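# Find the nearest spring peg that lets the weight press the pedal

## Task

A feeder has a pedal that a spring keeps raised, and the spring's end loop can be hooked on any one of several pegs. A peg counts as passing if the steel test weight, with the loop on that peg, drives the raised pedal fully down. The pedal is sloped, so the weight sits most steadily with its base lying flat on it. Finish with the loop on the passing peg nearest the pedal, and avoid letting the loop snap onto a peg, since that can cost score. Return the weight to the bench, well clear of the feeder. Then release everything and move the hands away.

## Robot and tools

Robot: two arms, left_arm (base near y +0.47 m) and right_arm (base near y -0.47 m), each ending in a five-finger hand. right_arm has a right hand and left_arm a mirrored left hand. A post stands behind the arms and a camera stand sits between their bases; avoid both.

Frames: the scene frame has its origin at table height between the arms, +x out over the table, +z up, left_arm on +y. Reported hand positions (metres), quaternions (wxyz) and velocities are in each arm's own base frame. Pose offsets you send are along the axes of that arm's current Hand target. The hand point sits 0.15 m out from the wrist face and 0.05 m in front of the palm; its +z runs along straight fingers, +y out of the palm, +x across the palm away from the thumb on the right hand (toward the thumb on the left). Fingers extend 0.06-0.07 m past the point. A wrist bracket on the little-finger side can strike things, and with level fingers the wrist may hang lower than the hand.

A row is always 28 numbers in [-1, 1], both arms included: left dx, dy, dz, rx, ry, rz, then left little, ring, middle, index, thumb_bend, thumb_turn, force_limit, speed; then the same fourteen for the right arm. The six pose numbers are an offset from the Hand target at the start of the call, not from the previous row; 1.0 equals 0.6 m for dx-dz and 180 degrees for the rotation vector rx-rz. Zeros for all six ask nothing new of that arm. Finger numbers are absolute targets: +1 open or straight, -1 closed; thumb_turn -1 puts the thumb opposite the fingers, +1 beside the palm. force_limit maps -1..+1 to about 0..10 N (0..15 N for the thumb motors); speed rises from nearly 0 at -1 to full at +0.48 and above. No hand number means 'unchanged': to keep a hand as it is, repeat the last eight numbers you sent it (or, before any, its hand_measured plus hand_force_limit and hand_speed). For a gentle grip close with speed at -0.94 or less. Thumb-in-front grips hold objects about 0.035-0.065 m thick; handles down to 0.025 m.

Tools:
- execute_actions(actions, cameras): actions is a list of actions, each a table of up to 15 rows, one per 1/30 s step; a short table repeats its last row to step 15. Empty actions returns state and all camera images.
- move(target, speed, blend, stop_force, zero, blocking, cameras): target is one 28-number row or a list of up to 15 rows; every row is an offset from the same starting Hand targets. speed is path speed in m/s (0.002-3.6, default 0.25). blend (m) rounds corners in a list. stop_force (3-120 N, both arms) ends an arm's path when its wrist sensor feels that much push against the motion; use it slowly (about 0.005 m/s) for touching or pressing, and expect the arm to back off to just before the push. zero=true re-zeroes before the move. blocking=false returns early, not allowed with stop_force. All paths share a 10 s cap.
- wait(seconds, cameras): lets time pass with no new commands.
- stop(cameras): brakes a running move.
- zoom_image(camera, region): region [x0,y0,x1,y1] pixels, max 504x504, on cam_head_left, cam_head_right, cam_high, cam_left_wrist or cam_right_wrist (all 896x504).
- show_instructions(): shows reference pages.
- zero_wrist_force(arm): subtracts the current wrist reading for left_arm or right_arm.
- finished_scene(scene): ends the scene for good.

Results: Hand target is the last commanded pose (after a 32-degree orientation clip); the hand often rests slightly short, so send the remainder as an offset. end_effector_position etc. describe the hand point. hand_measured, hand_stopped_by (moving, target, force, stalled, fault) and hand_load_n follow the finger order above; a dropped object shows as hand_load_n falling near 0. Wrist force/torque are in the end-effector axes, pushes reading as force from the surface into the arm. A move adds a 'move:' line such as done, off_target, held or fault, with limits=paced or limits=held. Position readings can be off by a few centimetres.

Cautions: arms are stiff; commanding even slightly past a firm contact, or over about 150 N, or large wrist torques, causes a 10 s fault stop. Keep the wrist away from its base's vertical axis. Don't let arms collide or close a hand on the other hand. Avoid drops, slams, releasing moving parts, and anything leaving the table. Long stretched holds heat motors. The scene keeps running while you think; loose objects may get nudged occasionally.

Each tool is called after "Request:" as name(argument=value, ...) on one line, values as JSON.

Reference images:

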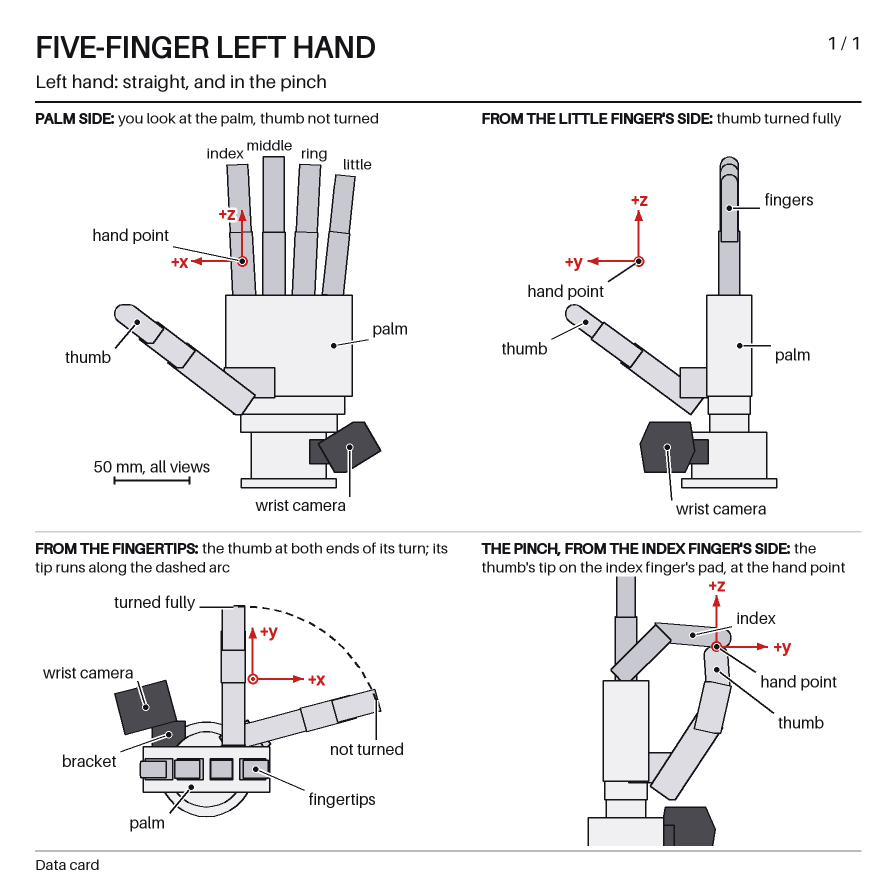

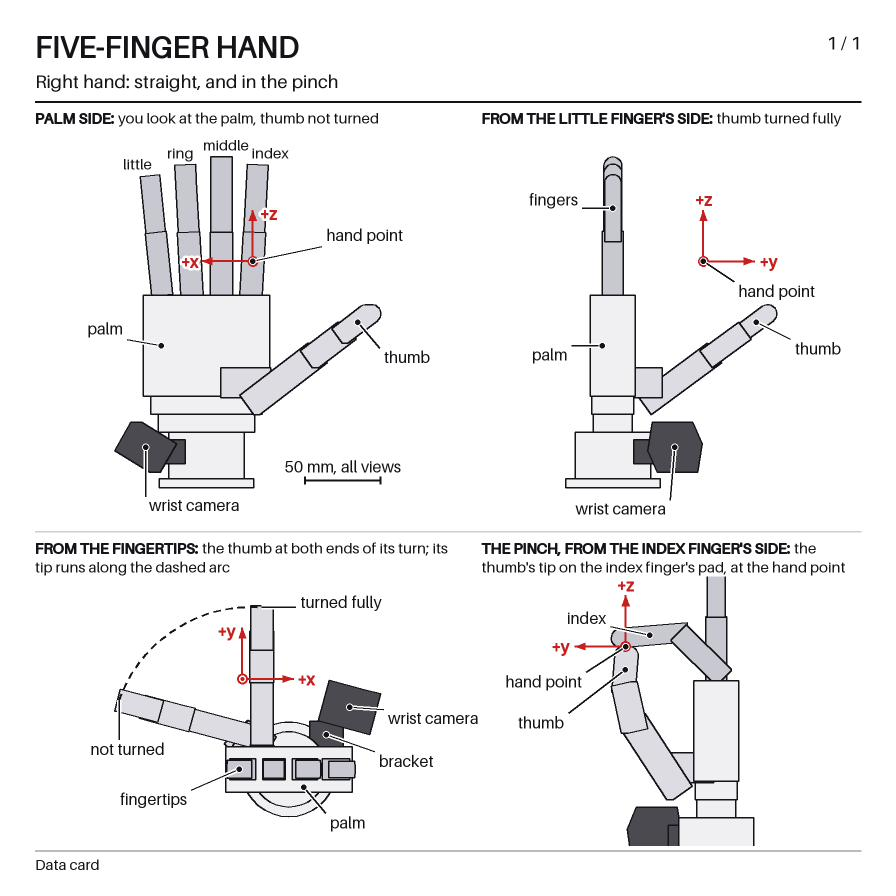

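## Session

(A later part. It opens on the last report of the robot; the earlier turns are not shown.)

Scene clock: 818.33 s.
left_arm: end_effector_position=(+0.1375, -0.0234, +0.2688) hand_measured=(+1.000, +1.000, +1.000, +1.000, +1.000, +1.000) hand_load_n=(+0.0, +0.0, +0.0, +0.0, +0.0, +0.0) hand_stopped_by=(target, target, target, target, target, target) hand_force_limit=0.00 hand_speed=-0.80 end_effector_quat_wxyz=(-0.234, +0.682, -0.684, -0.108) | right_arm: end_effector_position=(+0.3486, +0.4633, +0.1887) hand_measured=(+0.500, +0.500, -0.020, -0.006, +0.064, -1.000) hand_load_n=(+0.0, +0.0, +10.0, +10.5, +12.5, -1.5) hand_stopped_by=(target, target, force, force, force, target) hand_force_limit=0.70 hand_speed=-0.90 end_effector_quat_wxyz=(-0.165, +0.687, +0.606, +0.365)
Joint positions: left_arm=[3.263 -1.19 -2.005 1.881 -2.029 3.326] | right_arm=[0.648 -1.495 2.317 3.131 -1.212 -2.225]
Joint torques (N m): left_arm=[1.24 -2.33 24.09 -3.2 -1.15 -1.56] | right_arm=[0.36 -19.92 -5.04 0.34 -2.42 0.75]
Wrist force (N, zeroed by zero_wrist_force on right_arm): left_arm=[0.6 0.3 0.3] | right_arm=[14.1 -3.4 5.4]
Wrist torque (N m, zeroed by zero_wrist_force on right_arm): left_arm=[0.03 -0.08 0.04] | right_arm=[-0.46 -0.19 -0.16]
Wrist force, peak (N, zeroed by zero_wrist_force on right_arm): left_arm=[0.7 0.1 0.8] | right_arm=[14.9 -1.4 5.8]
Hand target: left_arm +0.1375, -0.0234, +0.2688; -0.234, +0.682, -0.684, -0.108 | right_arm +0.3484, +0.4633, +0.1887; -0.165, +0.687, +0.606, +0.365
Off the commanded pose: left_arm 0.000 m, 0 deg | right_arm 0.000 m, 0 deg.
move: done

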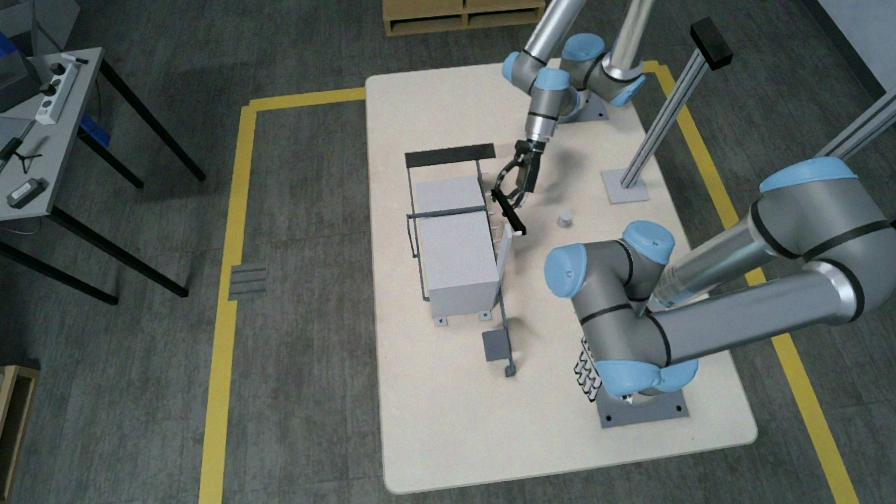

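Request:
execute_actions(actions=[], cameras=["cam_left_wrist"])

Scene clock: 820.67 s.
left_arm: end_effector_position=(+0.1375, -0.0234, +0.2688) hand_measured=(+1.000, +1.000, +1.000, +1.000, +1.000, +1.000) hand_load_n=(+0.0, +0.0, +0.0, +0.0, +0.0, +0.0) hand_stopped_by=(target, target, target, target, target, target) hand_force_limit=0.00 hand_speed=-0.80 end_effector_quat_wxyz=(-0.234, +0.682, -0.684, -0.108) | right_arm: end_effector_position=(+0.3484, +0.4633, +0.1887) hand_measured=(+0.500, +0.500, -0.020, -0.006, +0.064, -1.000) hand_load_n=(+0.0, +0.0, +9.5, +10.5, +12.5, -1.5) hand_stopped_by=(target, target, force, force, force, target) hand_force_limit=0.70 hand_speed=-0.90 end_effector_quat_wxyz=(-0.165, +0.687, +0.606, +0.365)
Joint positions: left_arm=[3.263 -1.19 -2.005 1.881 -2.029 3.326] | right_arm=[0.648 -1.495 2.317 3.131 -1.212 -2.225]
Joint velocities: within noise
Joint torques (N m): left_arm=[2.34 -1.57 25.4 -2.99 -1.02 -1.66] | right_arm=[11.26 -27.95 -2.06 -1.12 -3.49 2.54]
Wrist force (N, zeroed by zero_wrist_force on right_arm): left_arm=[0.3 0.6 0.3] | right_arm=[14.1 -3.1 5.4]
Wrist torque (N m, zeroed by zero_wrist_force on right_arm): left_arm=[0.08 -0.04 0.00] | right_arm=[-0.44 -0.19 -0.15]
Wrist force, peak (N, zeroed by zero_wrist_force on right_arm): left_arm=[0.7 0.5 0.8] | right_arm=[14.3 -3.3 5.4]
Hand target: left_arm +0.1375, -0.0234, +0.2688; -0.234, +0.682, -0.684, -0.108 | right_arm +0.3484, +0.4633, +0.1887; -0.165, +0.687, +0.606, +0.365
Off the commanded pose: left_arm 0.000 m, 0 deg | right_arm 0.000 m, 0 deg.
Images, in order (width x height): cam_left_wrist 896x504.

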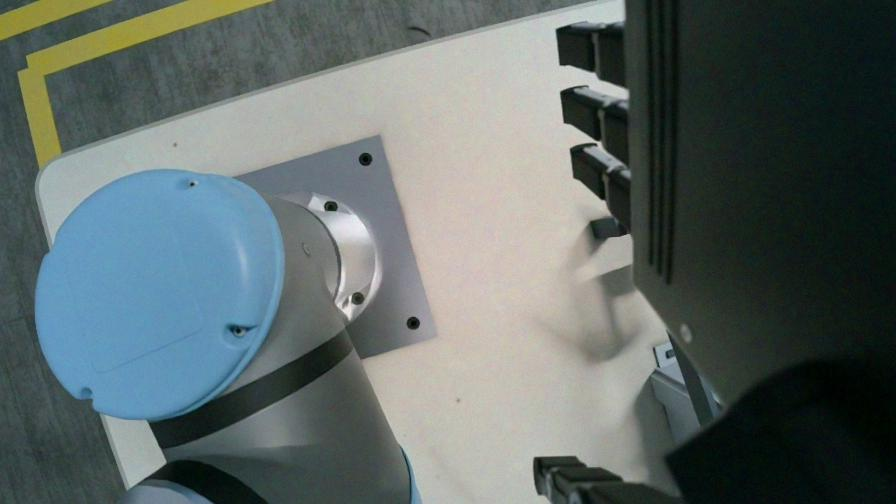

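Request:
move(target=[[0.24,0.004,-0.097,0.109,0.1215,-0.083,1,1,1,1,1,1,0,-0.8,0,0,0,0,0,0,0.5,0.5,-0.45,-0.45,-0.5,-1,0.7,-0.9],[0.477,0.008,-0.194,0.218,0.243,-0.166,1,1,1,1,1,1,0,-0.8,0,0,0,0,0,0,0.5,0.5,-0.45,-0.45,-0.5,-1,0.7,-0.9]], speed=0.15, blend=[0.03,0], cameras=["cam_left_wrist","cam_high"])

Scene clock: 842.80 s.
left_arm: end_effector_position=(+0.1241, -0.3302, +0.2353) hand_measured=(+1.000, +1.000, +1.000, +1.000, +1.000, +1.000) hand_load_n=(+0.0, +0.0, +0.0, +0.0, +0.0, +0.0) hand_stopped_by=(target, target, target, target, target, target) hand_force_limit=0.00 hand_speed=-0.80 end_effector_quat_wxyz=(-0.196, +0.705, -0.525, +0.435) | right_arm: end_effector_position=(+0.3484, +0.4633, +0.1887) hand_measured=(+0.500, +0.500, -0.020, -0.006, +0.064, -1.000) hand_load_n=(+0.0, +0.0, +9.5, +10.5, +12.5, -2.0) hand_stopped_by=(target, target, force, force, force, target) hand_force_limit=0.70 hand_speed=-0.90 end_effector_quat_wxyz=(-0.165, +0.687, +0.606, +0.365)
Joint positions: left_arm=[1.956 -1.326 -2.09 2.561 -2.334 1.965] | right_arm=[0.648 -1.495 2.317 3.131 -1.212 -2.225]
Joint torques (N m): left_arm=[0.35 10.27 27.4 0.19 -1.37 1.17] | right_arm=[10.86 -27.32 -1.47 -1.09 -3.28 2.76]
Wrist force (N, zeroed by zero_wrist_force on right_arm): left_arm=[-0.1 2.1 0.1] | right_arm=[14.1 -3.0 5.5]
Wrist torque (N m, zeroed by zero_wrist_force on right_arm): left_arm=[0.32 -0.07 -0.32] | right_arm=[-0.42 -0.19 -0.16]
Wrist force, peak (N, zeroed by zero_wrist_force on right_arm): left_arm=[0.3 2.9 0.0] | right_arm=[14.3 -3.2 5.4]
Hand target: left_arm +0.1242, -0.3303, +0.2353; -0.196, +0.705, -0.525, +0.435 | right_arm +0.3484, +0.4633, +0.1887; -0.165, +0.687, +0.606, +0.365
Off the commanded pose: left_arm 0.000 m, 0 deg | right_arm 0.000 m, 0 deg.
move: done
Images, in order (width x height): cam_high 896x504, cam_left_wrist 896x504.

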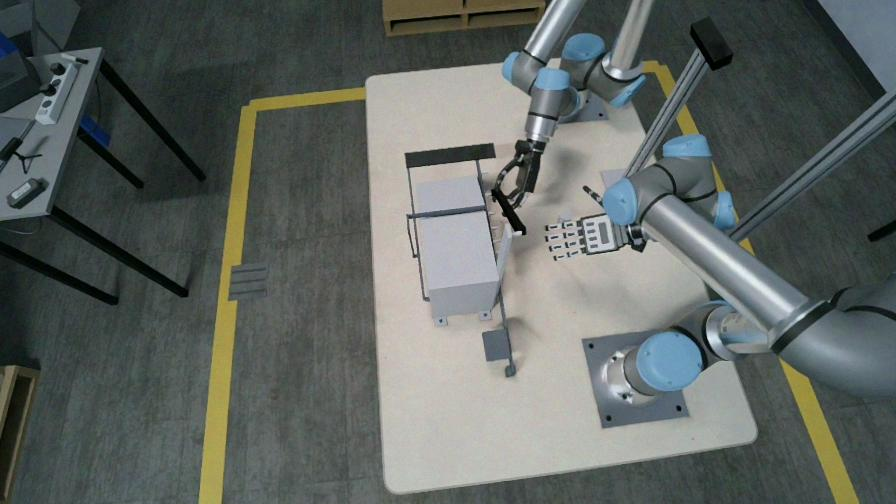

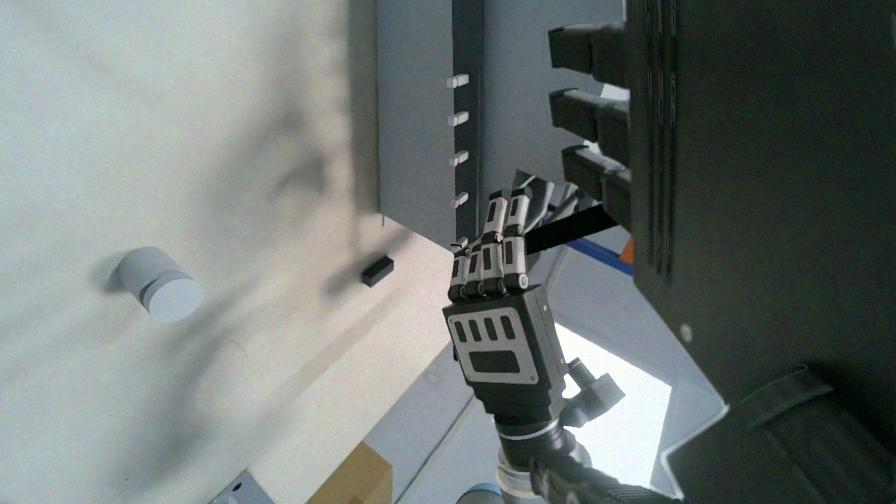

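Request:
zoom_image(camera="cam_left_wrist", region=[420, 170, 560, 290])

Scaled by 3.600.

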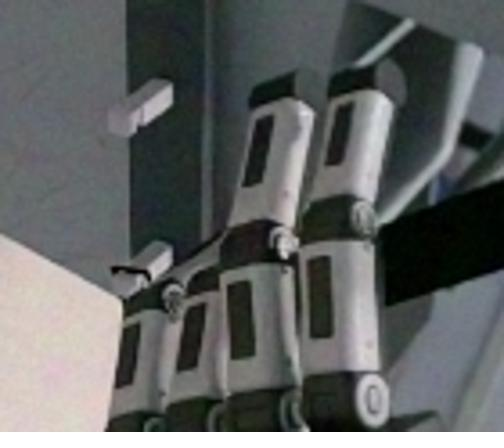

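Request:
zoom_image(camera="cam_left_wrist", region=[435, 185, 485, 265])

Scaled by 6.300.

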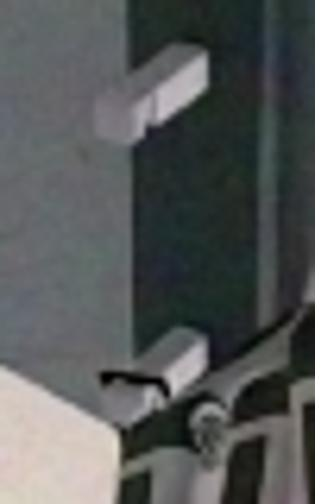

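Request:
move(target=[[0.08,-0.047,0.062,0,0,0,1,1,1,1,1,1,0,-0.8,0,0,0,0,0,0,0.5,0.5,-0.45,-0.45,-0.5,-1,0.7,-0.9]], speed=0.1, cameras=["cam_left_wrist"])

Scene clock: 854.93 s.
left_arm: end_effector_position=(+0.1741, -0.3702, +0.2552) hand_measured=(+1.000, +1.000, +1.000, +1.000, +1.000, +1.000) hand_load_n=(+0.0, +0.0, +0.0, +0.0, +0.0, +0.0) hand_stopped_by=(target, target, target, target, target, target) hand_force_limit=0.00 hand_speed=-0.80 end_effector_quat_wxyz=(-0.196, +0.705, -0.525, +0.435) | right_arm: end_effector_position=(+0.3484, +0.4633, +0.1887) hand_measured=(+0.500, +0.500, -0.020, -0.006, +0.064, -1.000) hand_load_n=(+0.0, +0.0, +9.5, +10.5, +12.5, -1.5) hand_stopped_by=(target, target, force, force, force, target) hand_force_limit=0.70 hand_speed=-0.90 end_effector_quat_wxyz=(-0.165, +0.687, +0.606, +0.365)
Joint positions: left_arm=[2.082 -1.399 -1.965 2.591 -2.248 2.087] | right_arm=[0.648 -1.495 2.317 3.131 -1.212 -2.225]
Joint torques (N m): left_arm=[-6.04 14.46 25.29 -2.56 -0.94 -1.3] | right_arm=[10.82 -27.14 -0.72 -1.22 -3.32 2.74]
Wrist force (N, zeroed by zero_wrist_force on right_arm): left_arm=[0.4 1.9 0.1] | right_arm=[14.1 -3.1 5.4]
Wrist torque (N m, zeroed by zero_wrist_force on right_arm): left_arm=[0.30 -0.15 -0.12] | right_arm=[-0.42 -0.19 -0.16]
Wrist force, peak (N, zeroed by zero_wrist_force on right_arm): left_arm=[-0.1 2.5 -0.1] | right_arm=[14.3 -3.1 5.4]
Hand target: left_arm +0.1740, -0.3703, +0.2552; -0.196, +0.705, -0.525, +0.435 | right_arm +0.3484, +0.4633, +0.1887; -0.165, +0.687, +0.606, +0.365
Off the commanded pose: left_arm 0.000 m, 0 deg | right_arm 0.000 m, 0 deg.
move: done

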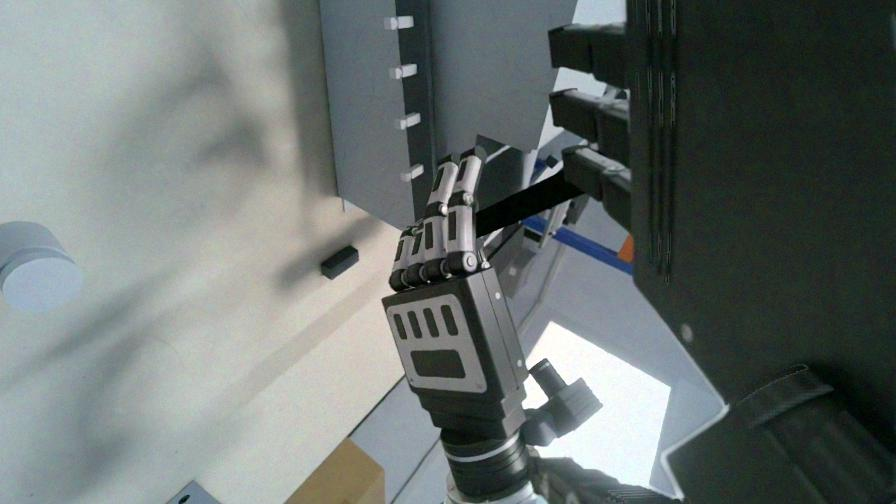

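Request:
zoom_image(camera="cam_left_wrist", region=[380, 150, 500, 250])

Scaled by 4.200.

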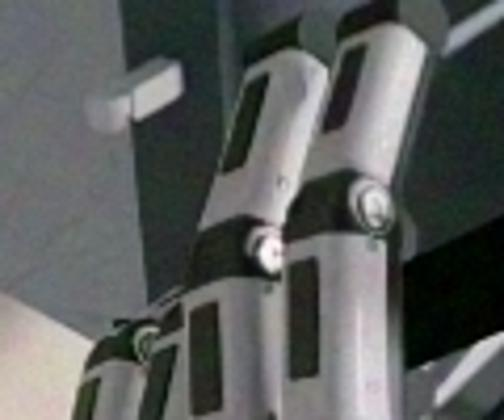

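Request:
move(target=[[0.0327,0.168,0.0423,0.109,0.158,-0.333,1,1,1,1,1,1,0,-0.8,0,0,0,0,0,0,0.5,0.5,-0.45,-0.45,-0.5,-1,0.7,-0.9]], speed=0.15, cameras=["cam_left_wrist","cam_high","cam_head_left"])

Scene clock: 892.87 s.
left_arm: end_effector_position=(+0.1388, -0.4301, +0.1754) hand_measured=(+1.000, +1.000, +1.000, +1.000, +1.000, +1.000) hand_load_n=(+0.0, +0.0, +0.0, +0.0, +0.0, +0.0) hand_stopped_by=(target, target, target, target, target, target) hand_force_limit=0.00 hand_speed=-0.80 end_effector_quat_wxyz=(+0.061, +0.705, -0.062, +0.704) | right_arm: end_effector_position=(+0.3484, +0.4633, +0.1887) hand_measured=(+0.500, +0.500, -0.020, -0.006, +0.064, -1.000) hand_load_n=(+0.0, +0.0, +9.5, +10.5, +12.5, -1.5) hand_stopped_by=(target, target, force, force, force, target) hand_force_limit=0.70 hand_speed=-0.90 end_effector_quat_wxyz=(-0.165, +0.687, +0.606, +0.365)
Joint positions: left_arm=[1.683 -1.816 -2.325 4.132 -2.855 1.563] | right_arm=[0.648 -1.495 2.317 3.131 -1.212 -2.225]
Joint torques (N m): left_arm=[13.66 18.47 19.88 1.17 -0.27 -1.8] | right_arm=[10.24 -26.03 -1.87 -1.31 -3.46 2.36]
Wrist force (N, zeroed by zero_wrist_force on right_arm): left_arm=[0.4 -0.1 -1.3] | right_arm=[14.1 -3.2 5.6]
Wrist torque (N m, zeroed by zero_wrist_force on right_arm): left_arm=[0.24 -0.24 -0.20] | right_arm=[-0.46 -0.19 -0.16]
Wrist force, peak (N, zeroed by zero_wrist_force on right_arm): left_arm=[0.1 2.5 0.0] | right_arm=[14.3 -3.2 5.6]
Hand target: left_arm +0.1388, -0.4301, +0.1754; +0.061, +0.705, -0.062, +0.704 | right_arm +0.3484, +0.4633, +0.1887; -0.165, +0.687, +0.606, +0.365
Off the commanded pose: left_arm 0.000 m, 0 deg | right_arm 0.000 m, 0 deg.
move: done
Images, in order (width x height): cam_head_left 896x504, cam_high 896x504, cam_left_wrist 896x504.

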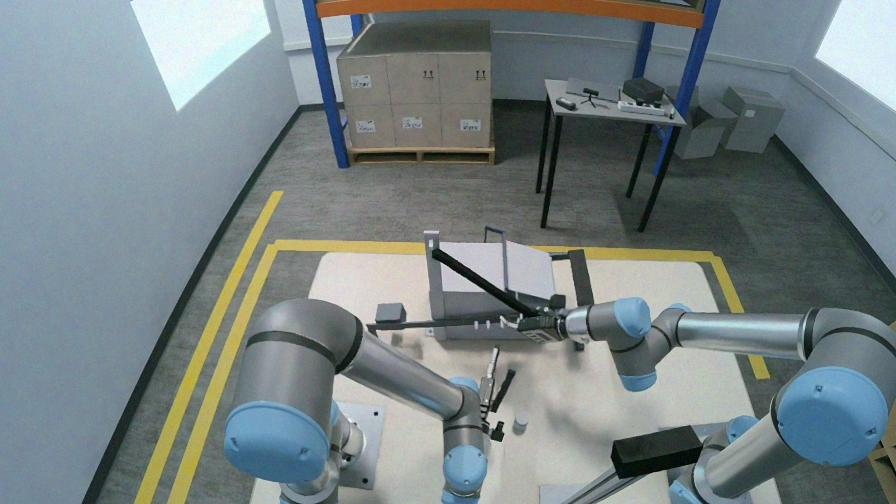

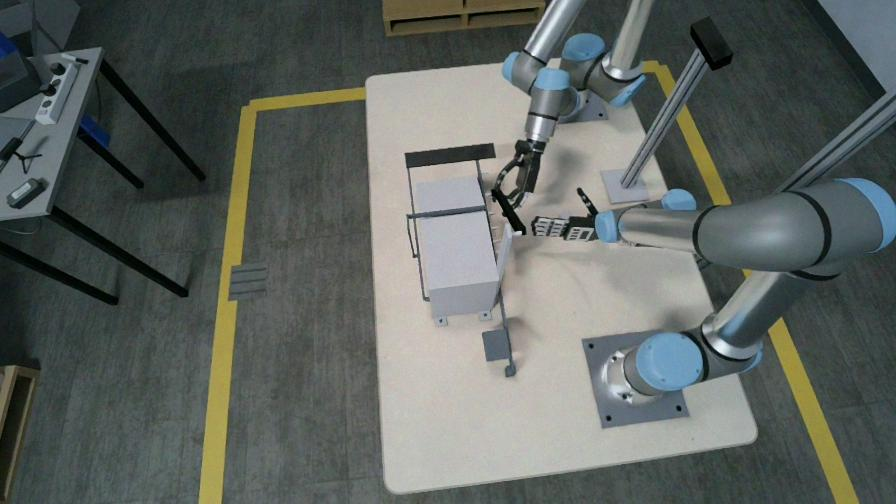

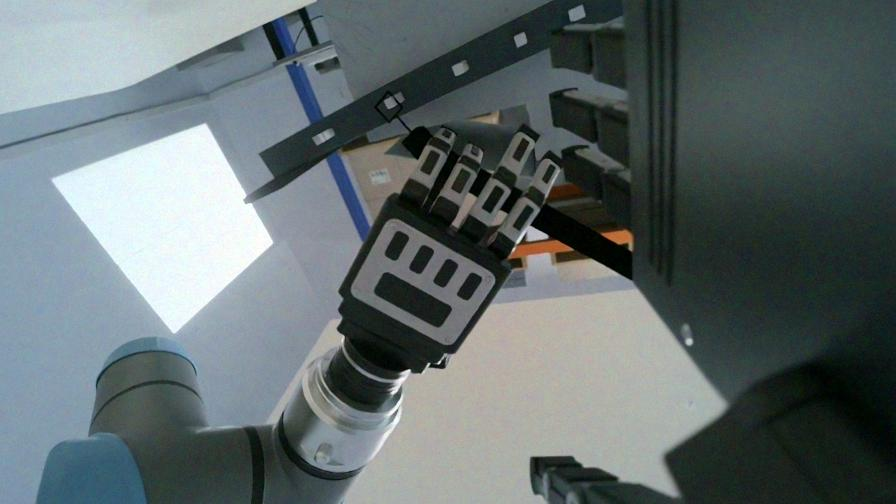

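Request:
zoom_image(camera="cam_left_wrist", region=[330, 70, 450, 170])

Scaled by 4.200.

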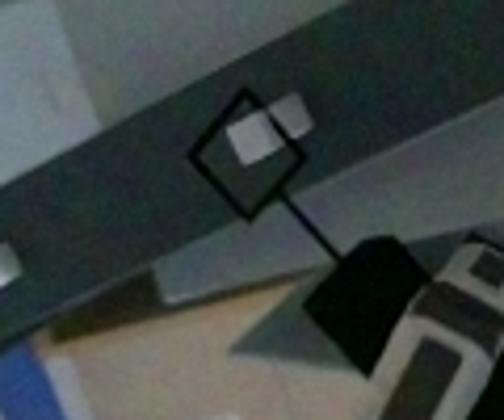

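Request:
move(target=[[0,0,0,0,0,0,1,1,1,1,1,1,0,-0.8,0,-0.0064,-0.002,0,0,0,0.5,0.5,-0.45,-0.45,-0.5,-1,0.7,-0.9]], speed=0.01, cameras=["cam_left_wrist"])

Request:
zoom_image(camera="cam_left_wrist", region=[350, 80, 430, 140])

Scene clock: 902.97 s.
left_arm: end_effector_position=(+0.1388, -0.4301, +0.1754) hand_measured=(+1.000, +1.000, +1.000, +1.000, +1.000, +1.000) hand_load_n=(+0.0, +0.0, +0.0, +0.0, +0.0, -0.5) hand_stopped_by=(target, target, target, target, target, target) hand_force_limit=0.00 hand_speed=-0.80 end_effector_quat_wxyz=(+0.061, +0.705, -0.062, +0.704) | right_arm: end_effector_position=(+0.3443, +0.4633, +0.1887) hand_measured=(+0.500, +0.500, -0.020, -0.006, +0.064, -1.000) hand_load_n=(+0.0, +0.0, +9.5, +10.0, +12.5, -2.0) hand_stopped_by=(target, target, force, force, force, target) hand_force_limit=0.70 hand_speed=-0.90 end_effector_quat_wxyz=(-0.165, +0.687, +0.606, +0.365)
Joint positions: left_arm=[1.683 -1.816 -2.325 4.132 -2.855 1.563] | right_arm=[0.655 -1.499 2.323 3.128 -1.217 -2.219]
Joint torques (N m): left_arm=[12.61 13.72 19.1 -1.18 -0.68 -2.04] | right_arm=[0.01 -18.2 -7.48 -0.36 -2.16 1.82]
Wrist force (N, zeroed by zero_wrist_force on right_arm): left_arm=[0.1 -0.3 -1.5] | right_arm=[14.1 -0.9 5.9]
Wrist torque (N m, zeroed by zero_wrist_force on right_arm): left_arm=[0.23 -0.20 -0.21] | right_arm=[-0.27 -0.21 -0.32]
Wrist force, peak (N, zeroed by zero_wrist_force on right_arm): left_arm=[0.5 -0.2 -2.0] | right_arm=[14.3 -3.1 5.7]
Hand target: left_arm +0.1388, -0.4301, +0.1754; +0.061, +0.705, -0.062, +0.704 | right_arm +0.3444, +0.4633, +0.1887; -0.165, +0.687, +0.606, +0.365
Off the commanded pose: left_arm 0.000 m, 0 deg | right_arm 0.000 m, 0 deg.
move: done

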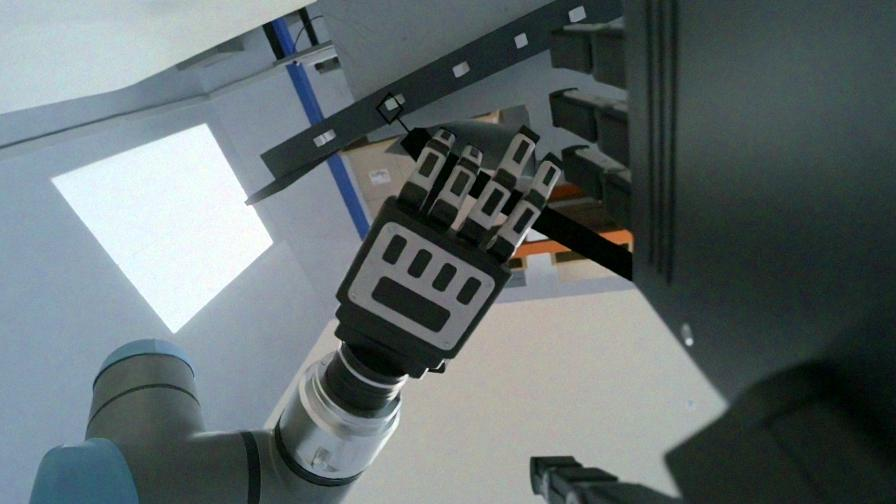

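Scaled by 6.300.

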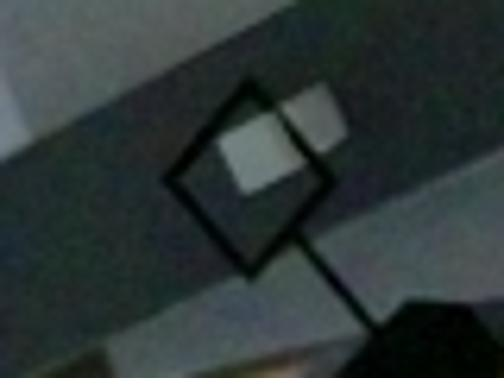

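Request:
zoom_image(camera="cam_left_wrist", region=[430, 40, 490, 100])

Request:
zoom_image(camera="cam_left_wrist", region=[290, 110, 350, 170])

Request:
zoom_image(camera="cam_left_wrist", region=[365, 75, 415, 125])

Scaled by 8.400.

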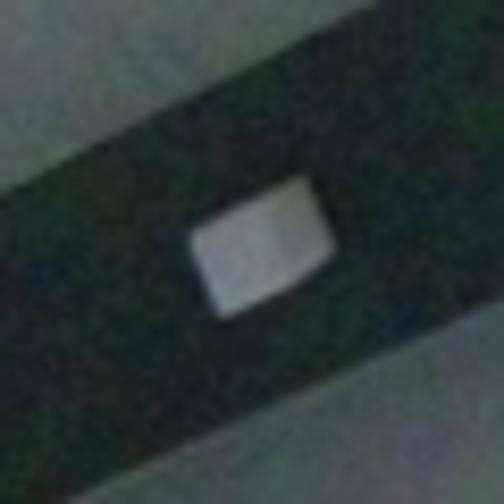

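Scaled by 8.400.

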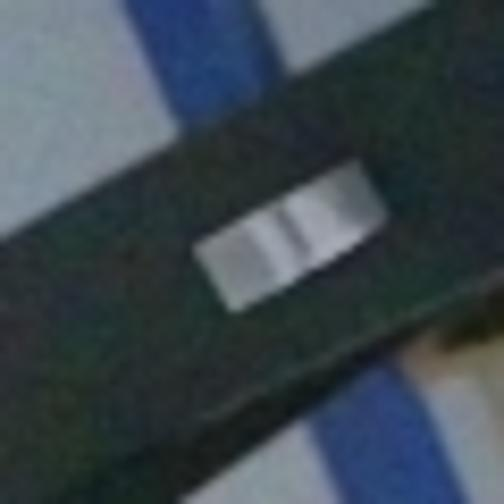

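Scaled by 10.080.

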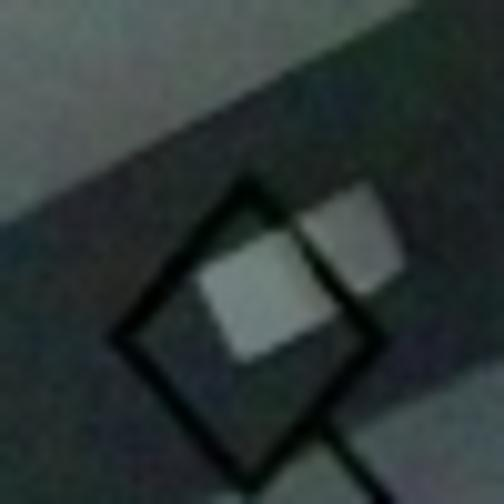

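Request:
execute_actions(actions=[], cameras=["cam_high"])

Request:
zoom_image(camera="cam_high", region=[480, 180, 510, 210])

Scene clock: 923.23 s.
left_arm: end_effector_position=(+0.1388, -0.4301, +0.1754) hand_measured=(+1.000, +1.000, +1.000, +1.000, +1.000, +1.000) hand_load_n=(+0.0, +0.0, -0.5, -0.5, +0.0, +0.0) hand_stopped_by=(target, target, target, target, target, target) hand_force_limit=0.00 hand_speed=-0.80 end_effector_quat_wxyz=(+0.061, +0.705, -0.062, +0.704) | right_arm: end_effector_position=(+0.3444, +0.4633, +0.1887) hand_measured=(+0.500, +0.500, -0.020, -0.006, +0.064, -1.000) hand_load_n=(+0.0, +0.0, +10.0, +10.0, +12.0, -2.0) hand_stopped_by=(target, target, force, force, force, target) hand_force_limit=0.70 hand_speed=-0.90 end_effector_quat_wxyz=(-0.165, +0.687, +0.606, +0.365)
Joint positions: left_arm=[1.683 -1.816 -2.325 4.132 -2.855 1.563] | right_arm=[0.655 -1.499 2.323 3.129 -1.217 -2.219]
Joint velocities: within noise
Joint torques (N m): left_arm=[9.95 17.33 18.18 -1.29 -0.54 -1.9] | right_arm=[-16.32 -6.76 -15.77 1.5 -0.53 -0.7]
Wrist force (N, zeroed by zero_wrist_force on right_arm): left_arm=[0.2 0.2 -1.1] | right_arm=[14.3 -1.1 5.9]
Wrist torque (N m, zeroed by zero_wrist_force on right_arm): left_arm=[0.28 -0.20 -0.22] | right_arm=[-0.30 -0.22 -0.31]
Wrist force, peak (N, zeroed by zero_wrist_force on right_arm): left_arm=[0.7 -0.1 -1.7] | right_arm=[14.5 -1.0 6.0]
Hand target: left_arm +0.1388, -0.4301, +0.1754; +0.061, +0.705, -0.062, +0.704 | right_arm +0.3444, +0.4633, +0.1887; -0.165, +0.687, +0.606, +0.365
Off the commanded pose: left_arm 0.000 m, 0 deg | right_arm 0.000 m, 0 deg.
Images, in order (width x height): cam_high 896x504.

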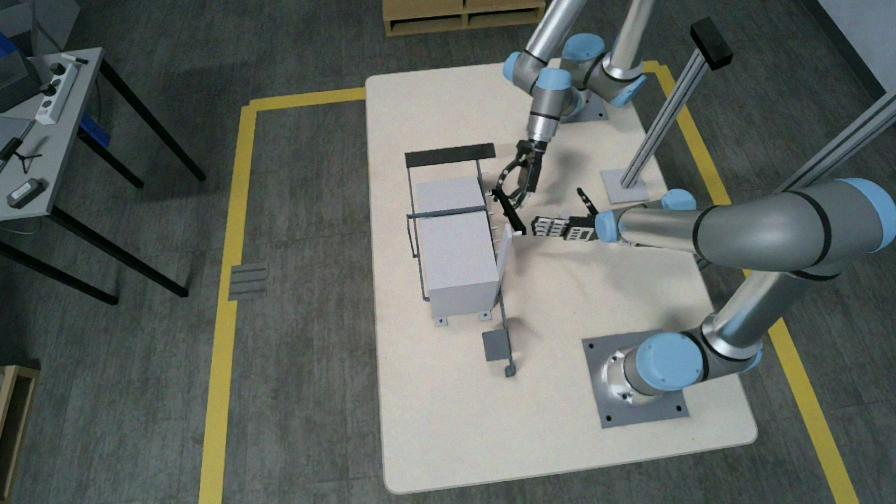

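Scaled by 16.800.

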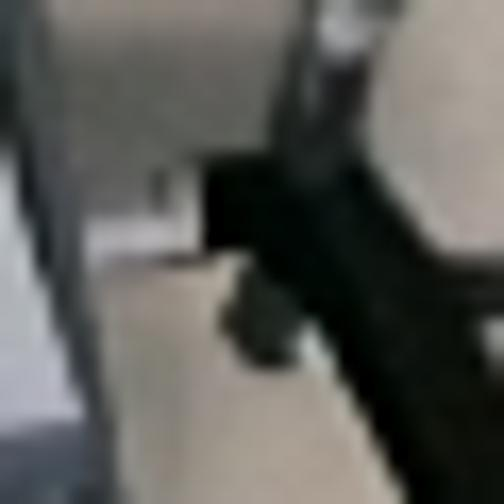

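Request:
move(target=[[0,0,0,0,0,0,1,1,1,1,1,1,0,-0.8,0,-0.0022,0.0072,0,0,0,0.5,0.5,-0.45,-0.45,-0.5,-1,0.7,-0.9]], speed=0.01, cameras=["cam_left_wrist"])

Request:
zoom_image(camera="cam_left_wrist", region=[365, 75, 415, 125])

Scene clock: 931.23 s.
left_arm: end_effector_position=(+0.1388, -0.4301, +0.1754) hand_measured=(+1.000, +1.000, +1.000, +1.000, +1.000, +1.000) hand_load_n=(+0.0, +0.0, +0.0, +0.0, +0.0, -0.5) hand_stopped_by=(target, target, target, target, target, target) hand_force_limit=0.00 hand_speed=-0.80 end_effector_quat_wxyz=(+0.061, +0.705, -0.062, +0.704) | right_arm: end_effector_position=(+0.3444, +0.4665, +0.1854) hand_measured=(+0.500, +0.500, -0.020, -0.006, +0.064, -1.000) hand_load_n=(+0.0, +0.0, +10.5, +8.0, +12.0, -4.0) hand_stopped_by=(target, target, force, force, force, target) hand_force_limit=0.70 hand_speed=-0.90 end_effector_quat_wxyz=(-0.165, +0.687, +0.606, +0.365)
Joint positions: left_arm=[1.683 -1.816 -2.325 4.132 -2.855 1.563] | right_arm=[0.662 -1.485 2.319 3.116 -1.222 -2.214]
Joint torques (N m): left_arm=[6.24 22.24 15.93 -1.04 -0.54 -2.14] | right_arm=[1.37 -27.16 -9.39 1.11 -1.05 1.53]
Wrist force (N, zeroed by zero_wrist_force on right_arm): left_arm=[0.7 -0.2 -1.2] | right_arm=[11.5 0.2 3.9]
Wrist torque (N m, zeroed by zero_wrist_force on right_arm): left_arm=[0.22 -0.28 -0.18] | right_arm=[-0.18 -0.09 -0.38]
Wrist force, peak (N, zeroed by zero_wrist_force on right_arm): left_arm=[0.4 0.1 -1.9] | right_arm=[14.5 -1.0 6.1]
Hand target: left_arm +0.1388, -0.4301, +0.1754; +0.061, +0.705, -0.062, +0.704 | right_arm +0.3444, +0.4664, +0.1854; -0.165, +0.687, +0.606, +0.365
Off the commanded pose: left_arm 0.000 m, 0 deg | right_arm 0.000 m, 0 deg.
move: done

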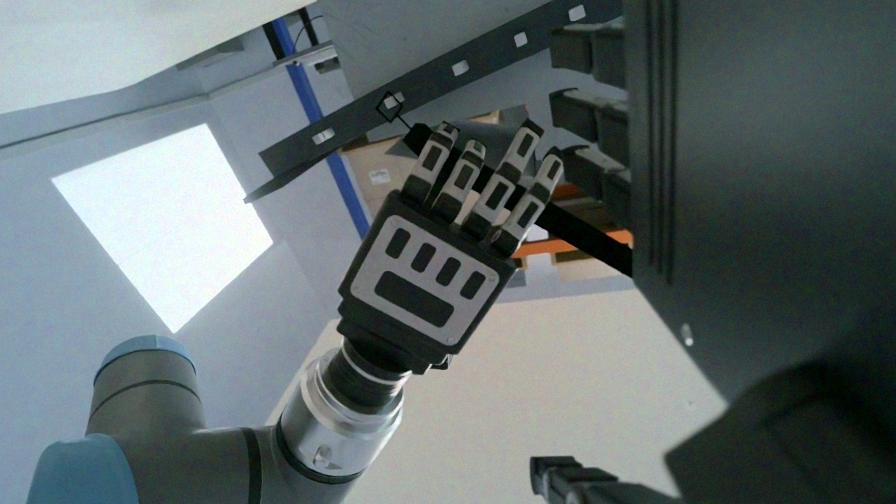

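Scaled by 10.080.

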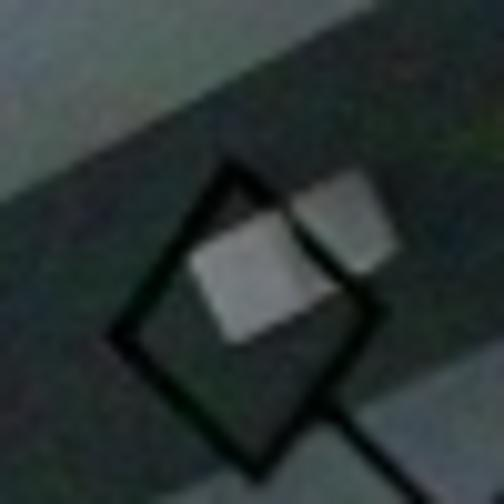

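Request:
zoom_image(camera="cam_left_wrist", region=[290, 110, 350, 170])

Request:
zoom_image(camera="cam_left_wrist", region=[430, 40, 490, 100])

Scaled by 8.400.

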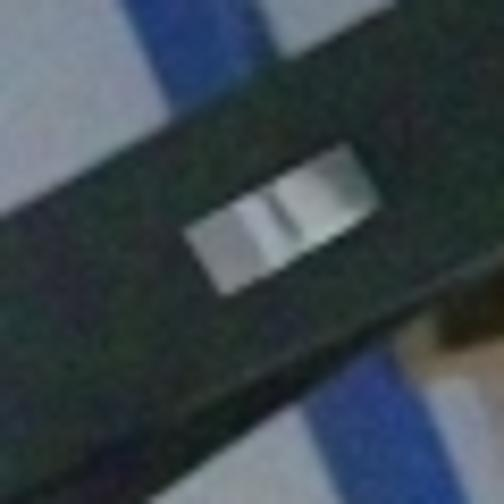

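Scaled by 8.400.

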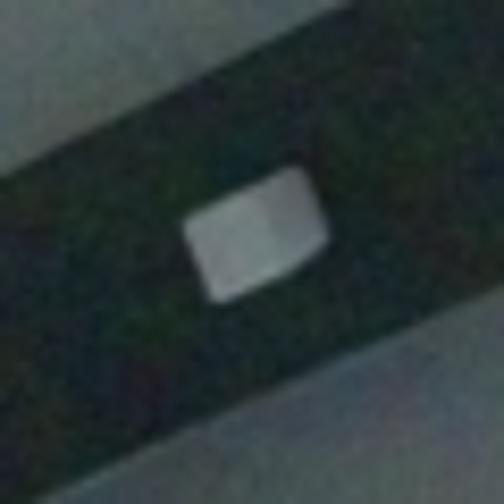

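Request:
move(target=[[0,0,0,0,0,0,1,1,1,1,1,1,0,-0.8,0,0.0022,-0.0072,0,0,0,0.5,0.5,-0.45,-0.45,-0.5,-1,0.7,-0.9],[0,0,0,0,0,0,1,1,1,1,1,1,0,-0.8,0,-0.0042,-0.0092,0,0,0,0.5,0.5,-0.45,-0.45,-0.5,-1,0.7,-0.9]], speed=0.01, cameras=["cam_left_wrist","cam_high"])

Request:
zoom_image(camera="cam_left_wrist", region=[365, 75, 415, 125])

Request:
zoom_image(camera="cam_high", region=[480, 180, 510, 210])

Scene clock: 966.73 s.
left_arm: end_effector_position=(+0.1388, -0.4301, +0.1754) hand_measured=(+1.000, +1.000, +1.000, +1.000, +1.000, +1.000) hand_load_n=(+0.0, +0.0, +0.0, +0.0, +0.0, -0.5) hand_stopped_by=(target, target, target, target, target, target) hand_force_limit=0.00 hand_speed=-0.80 end_effector_quat_wxyz=(+0.061, +0.705, -0.062, +0.704) | right_arm: end_effector_position=(+0.3403, +0.4633, +0.1887) hand_measured=(+0.500, +0.500, -0.020, -0.006, +0.064, -1.000) hand_load_n=(+0.0, +0.0, +10.0, +10.5, +12.0, -2.5) hand_stopped_by=(target, target, force, force, force, target) hand_force_limit=0.70 hand_speed=-0.90 end_effector_quat_wxyz=(-0.165, +0.687, +0.606, +0.365)
Joint positions: left_arm=[1.683 -1.816 -2.325 4.132 -2.855 1.563] | right_arm=[0.662 -1.504 2.329 3.126 -1.222 -2.214]
Joint torques (N m): left_arm=[3.55 25.04 16.58 -1.19 -0.33 -1.87] | right_arm=[1.03 -18.62 -8.27 -0.44 -1.88 1.79]
Wrist force (N, zeroed by zero_wrist_force on right_arm): left_arm=[0.9 -0.4 -1.5] | right_arm=[13.7 0.7 6.0]
Wrist torque (N m, zeroed by zero_wrist_force on right_arm): left_arm=[0.22 -0.33 -0.16] | right_arm=[-0.16 -0.18 -0.34]
Wrist force, peak (N, zeroed by zero_wrist_force on right_arm): left_arm=[0.9 -0.4 -1.5] | right_arm=[15.0 -1.8 6.3]
Hand target: left_arm +0.1388, -0.4301, +0.1754; +0.061, +0.705, -0.062, +0.704 | right_arm +0.3404, +0.4633, +0.1887; -0.165, +0.687, +0.606, +0.365
Off the commanded pose: left_arm 0.000 m, 0 deg | right_arm 0.000 m, 0 deg.
move: done
Images, in order (width x height): cam_high 896x504, cam_left_wrist 896x504.

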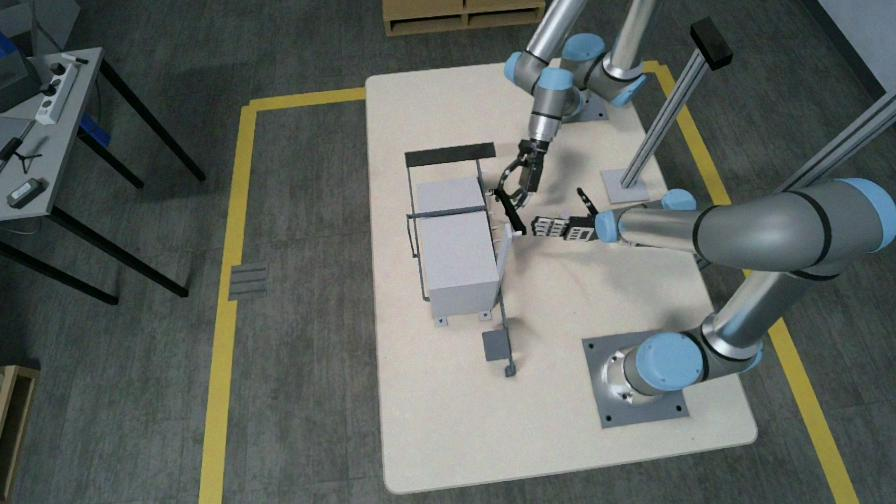

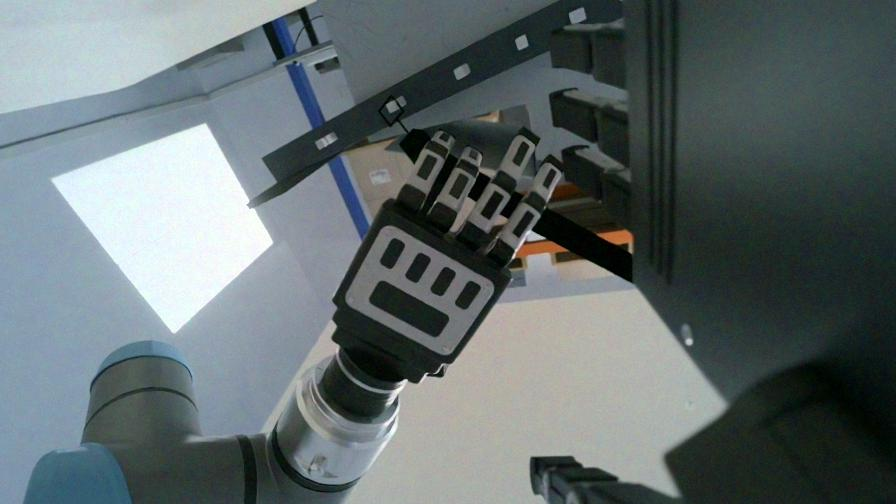

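Scaled by 10.080.

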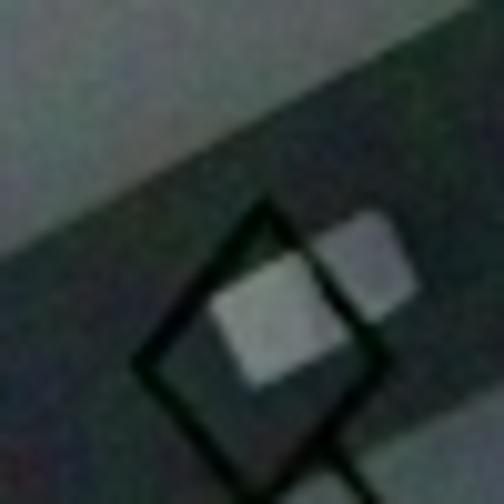

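Scaled by 16.800.

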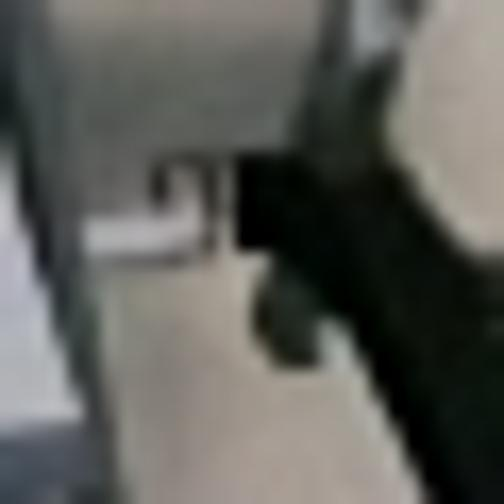

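Request:
execute_actions(actions=[], cameras=["cam_head_left","cam_head_right"])

Request:
zoom_image(camera="cam_head_right", region=[340, 290, 420, 350])

Request:
zoom_image(camera="cam_head_left", region=[350, 290, 430, 350])

Scene clock: 987.47 s.
left_arm: end_effector_position=(+0.1388, -0.4301, +0.1754) hand_measured=(+1.000, +1.000, +1.000, +1.000, +1.000, +1.000) hand_load_n=(+0.0, +0.0, +0.0, +0.0, -0.5, +0.0) hand_stopped_by=(target, target, target, target, target, target) hand_force_limit=0.00 hand_speed=-0.80 end_effector_quat_wxyz=(+0.061, +0.705, -0.062, +0.704) | right_arm: end_effector_position=(+0.3404, +0.4633, +0.1887) hand_measured=(+0.500, +0.500, -0.020, -0.006, +0.064, -1.000) hand_load_n=(+0.0, +0.0, +10.0, +10.5, +12.0, -3.0) hand_stopped_by=(target, target, force, force, force, target) hand_force_limit=0.70 hand_speed=-0.90 end_effector_quat_wxyz=(-0.165, +0.687, +0.606, +0.365)
Joint positions: left_arm=[1.683 -1.816 -2.325 4.132 -2.855 1.563] | right_arm=[0.662 -1.504 2.328 3.126 -1.221 -2.214]
Joint velocities: within noise
Joint torques (N m): left_arm=[1.45 28.29 14.58 -1.09 -0.86 -1.87] | right_arm=[-15.35 -7.92 -15.24 1.39 -0.14 -0.38]
Wrist force (N, zeroed by zero_wrist_force on right_arm): left_arm=[0.5 0.1 -1.3] | right_arm=[13.9 0.5 6.0]
Wrist torque (N m, zeroed by zero_wrist_force on right_arm): left_arm=[0.28 -0.25 -0.20] | right_arm=[-0.18 -0.20 -0.34]
Wrist force, peak (N, zeroed by zero_wrist_force on right_arm): left_arm=[0.6 0.0 -1.7] | right_arm=[14.2 0.6 6.1]
Hand target: left_arm +0.1388, -0.4301, +0.1754; +0.061, +0.705, -0.062, +0.704 | right_arm +0.3404, +0.4633, +0.1887; -0.165, +0.687, +0.606, +0.365
Off the commanded pose: left_arm 0.000 m, 0 deg | right_arm 0.000 m, 0 deg.
Images, in order (width x height): cam_head_left 896x504, cam_head_right 896x504.

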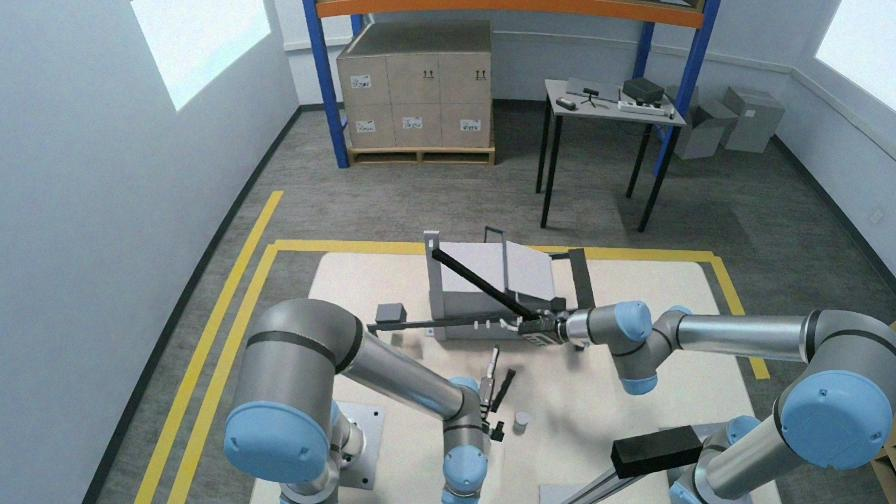

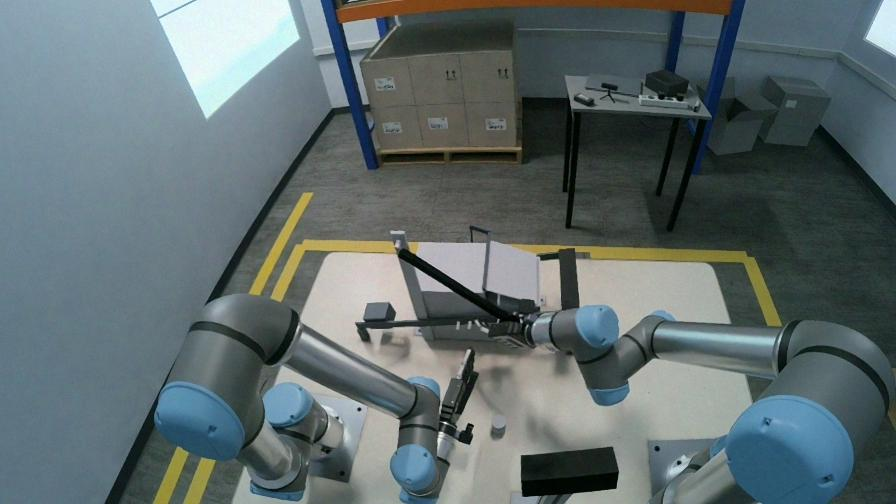

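Scaled by 6.300.

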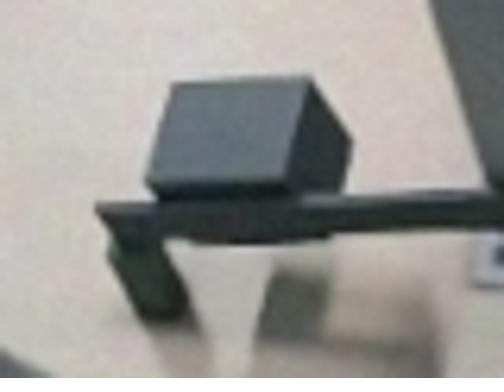

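Scaled by 6.300.

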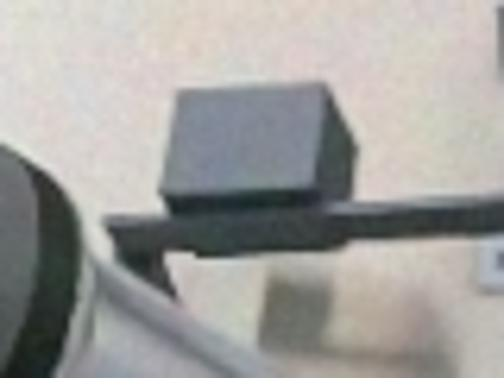

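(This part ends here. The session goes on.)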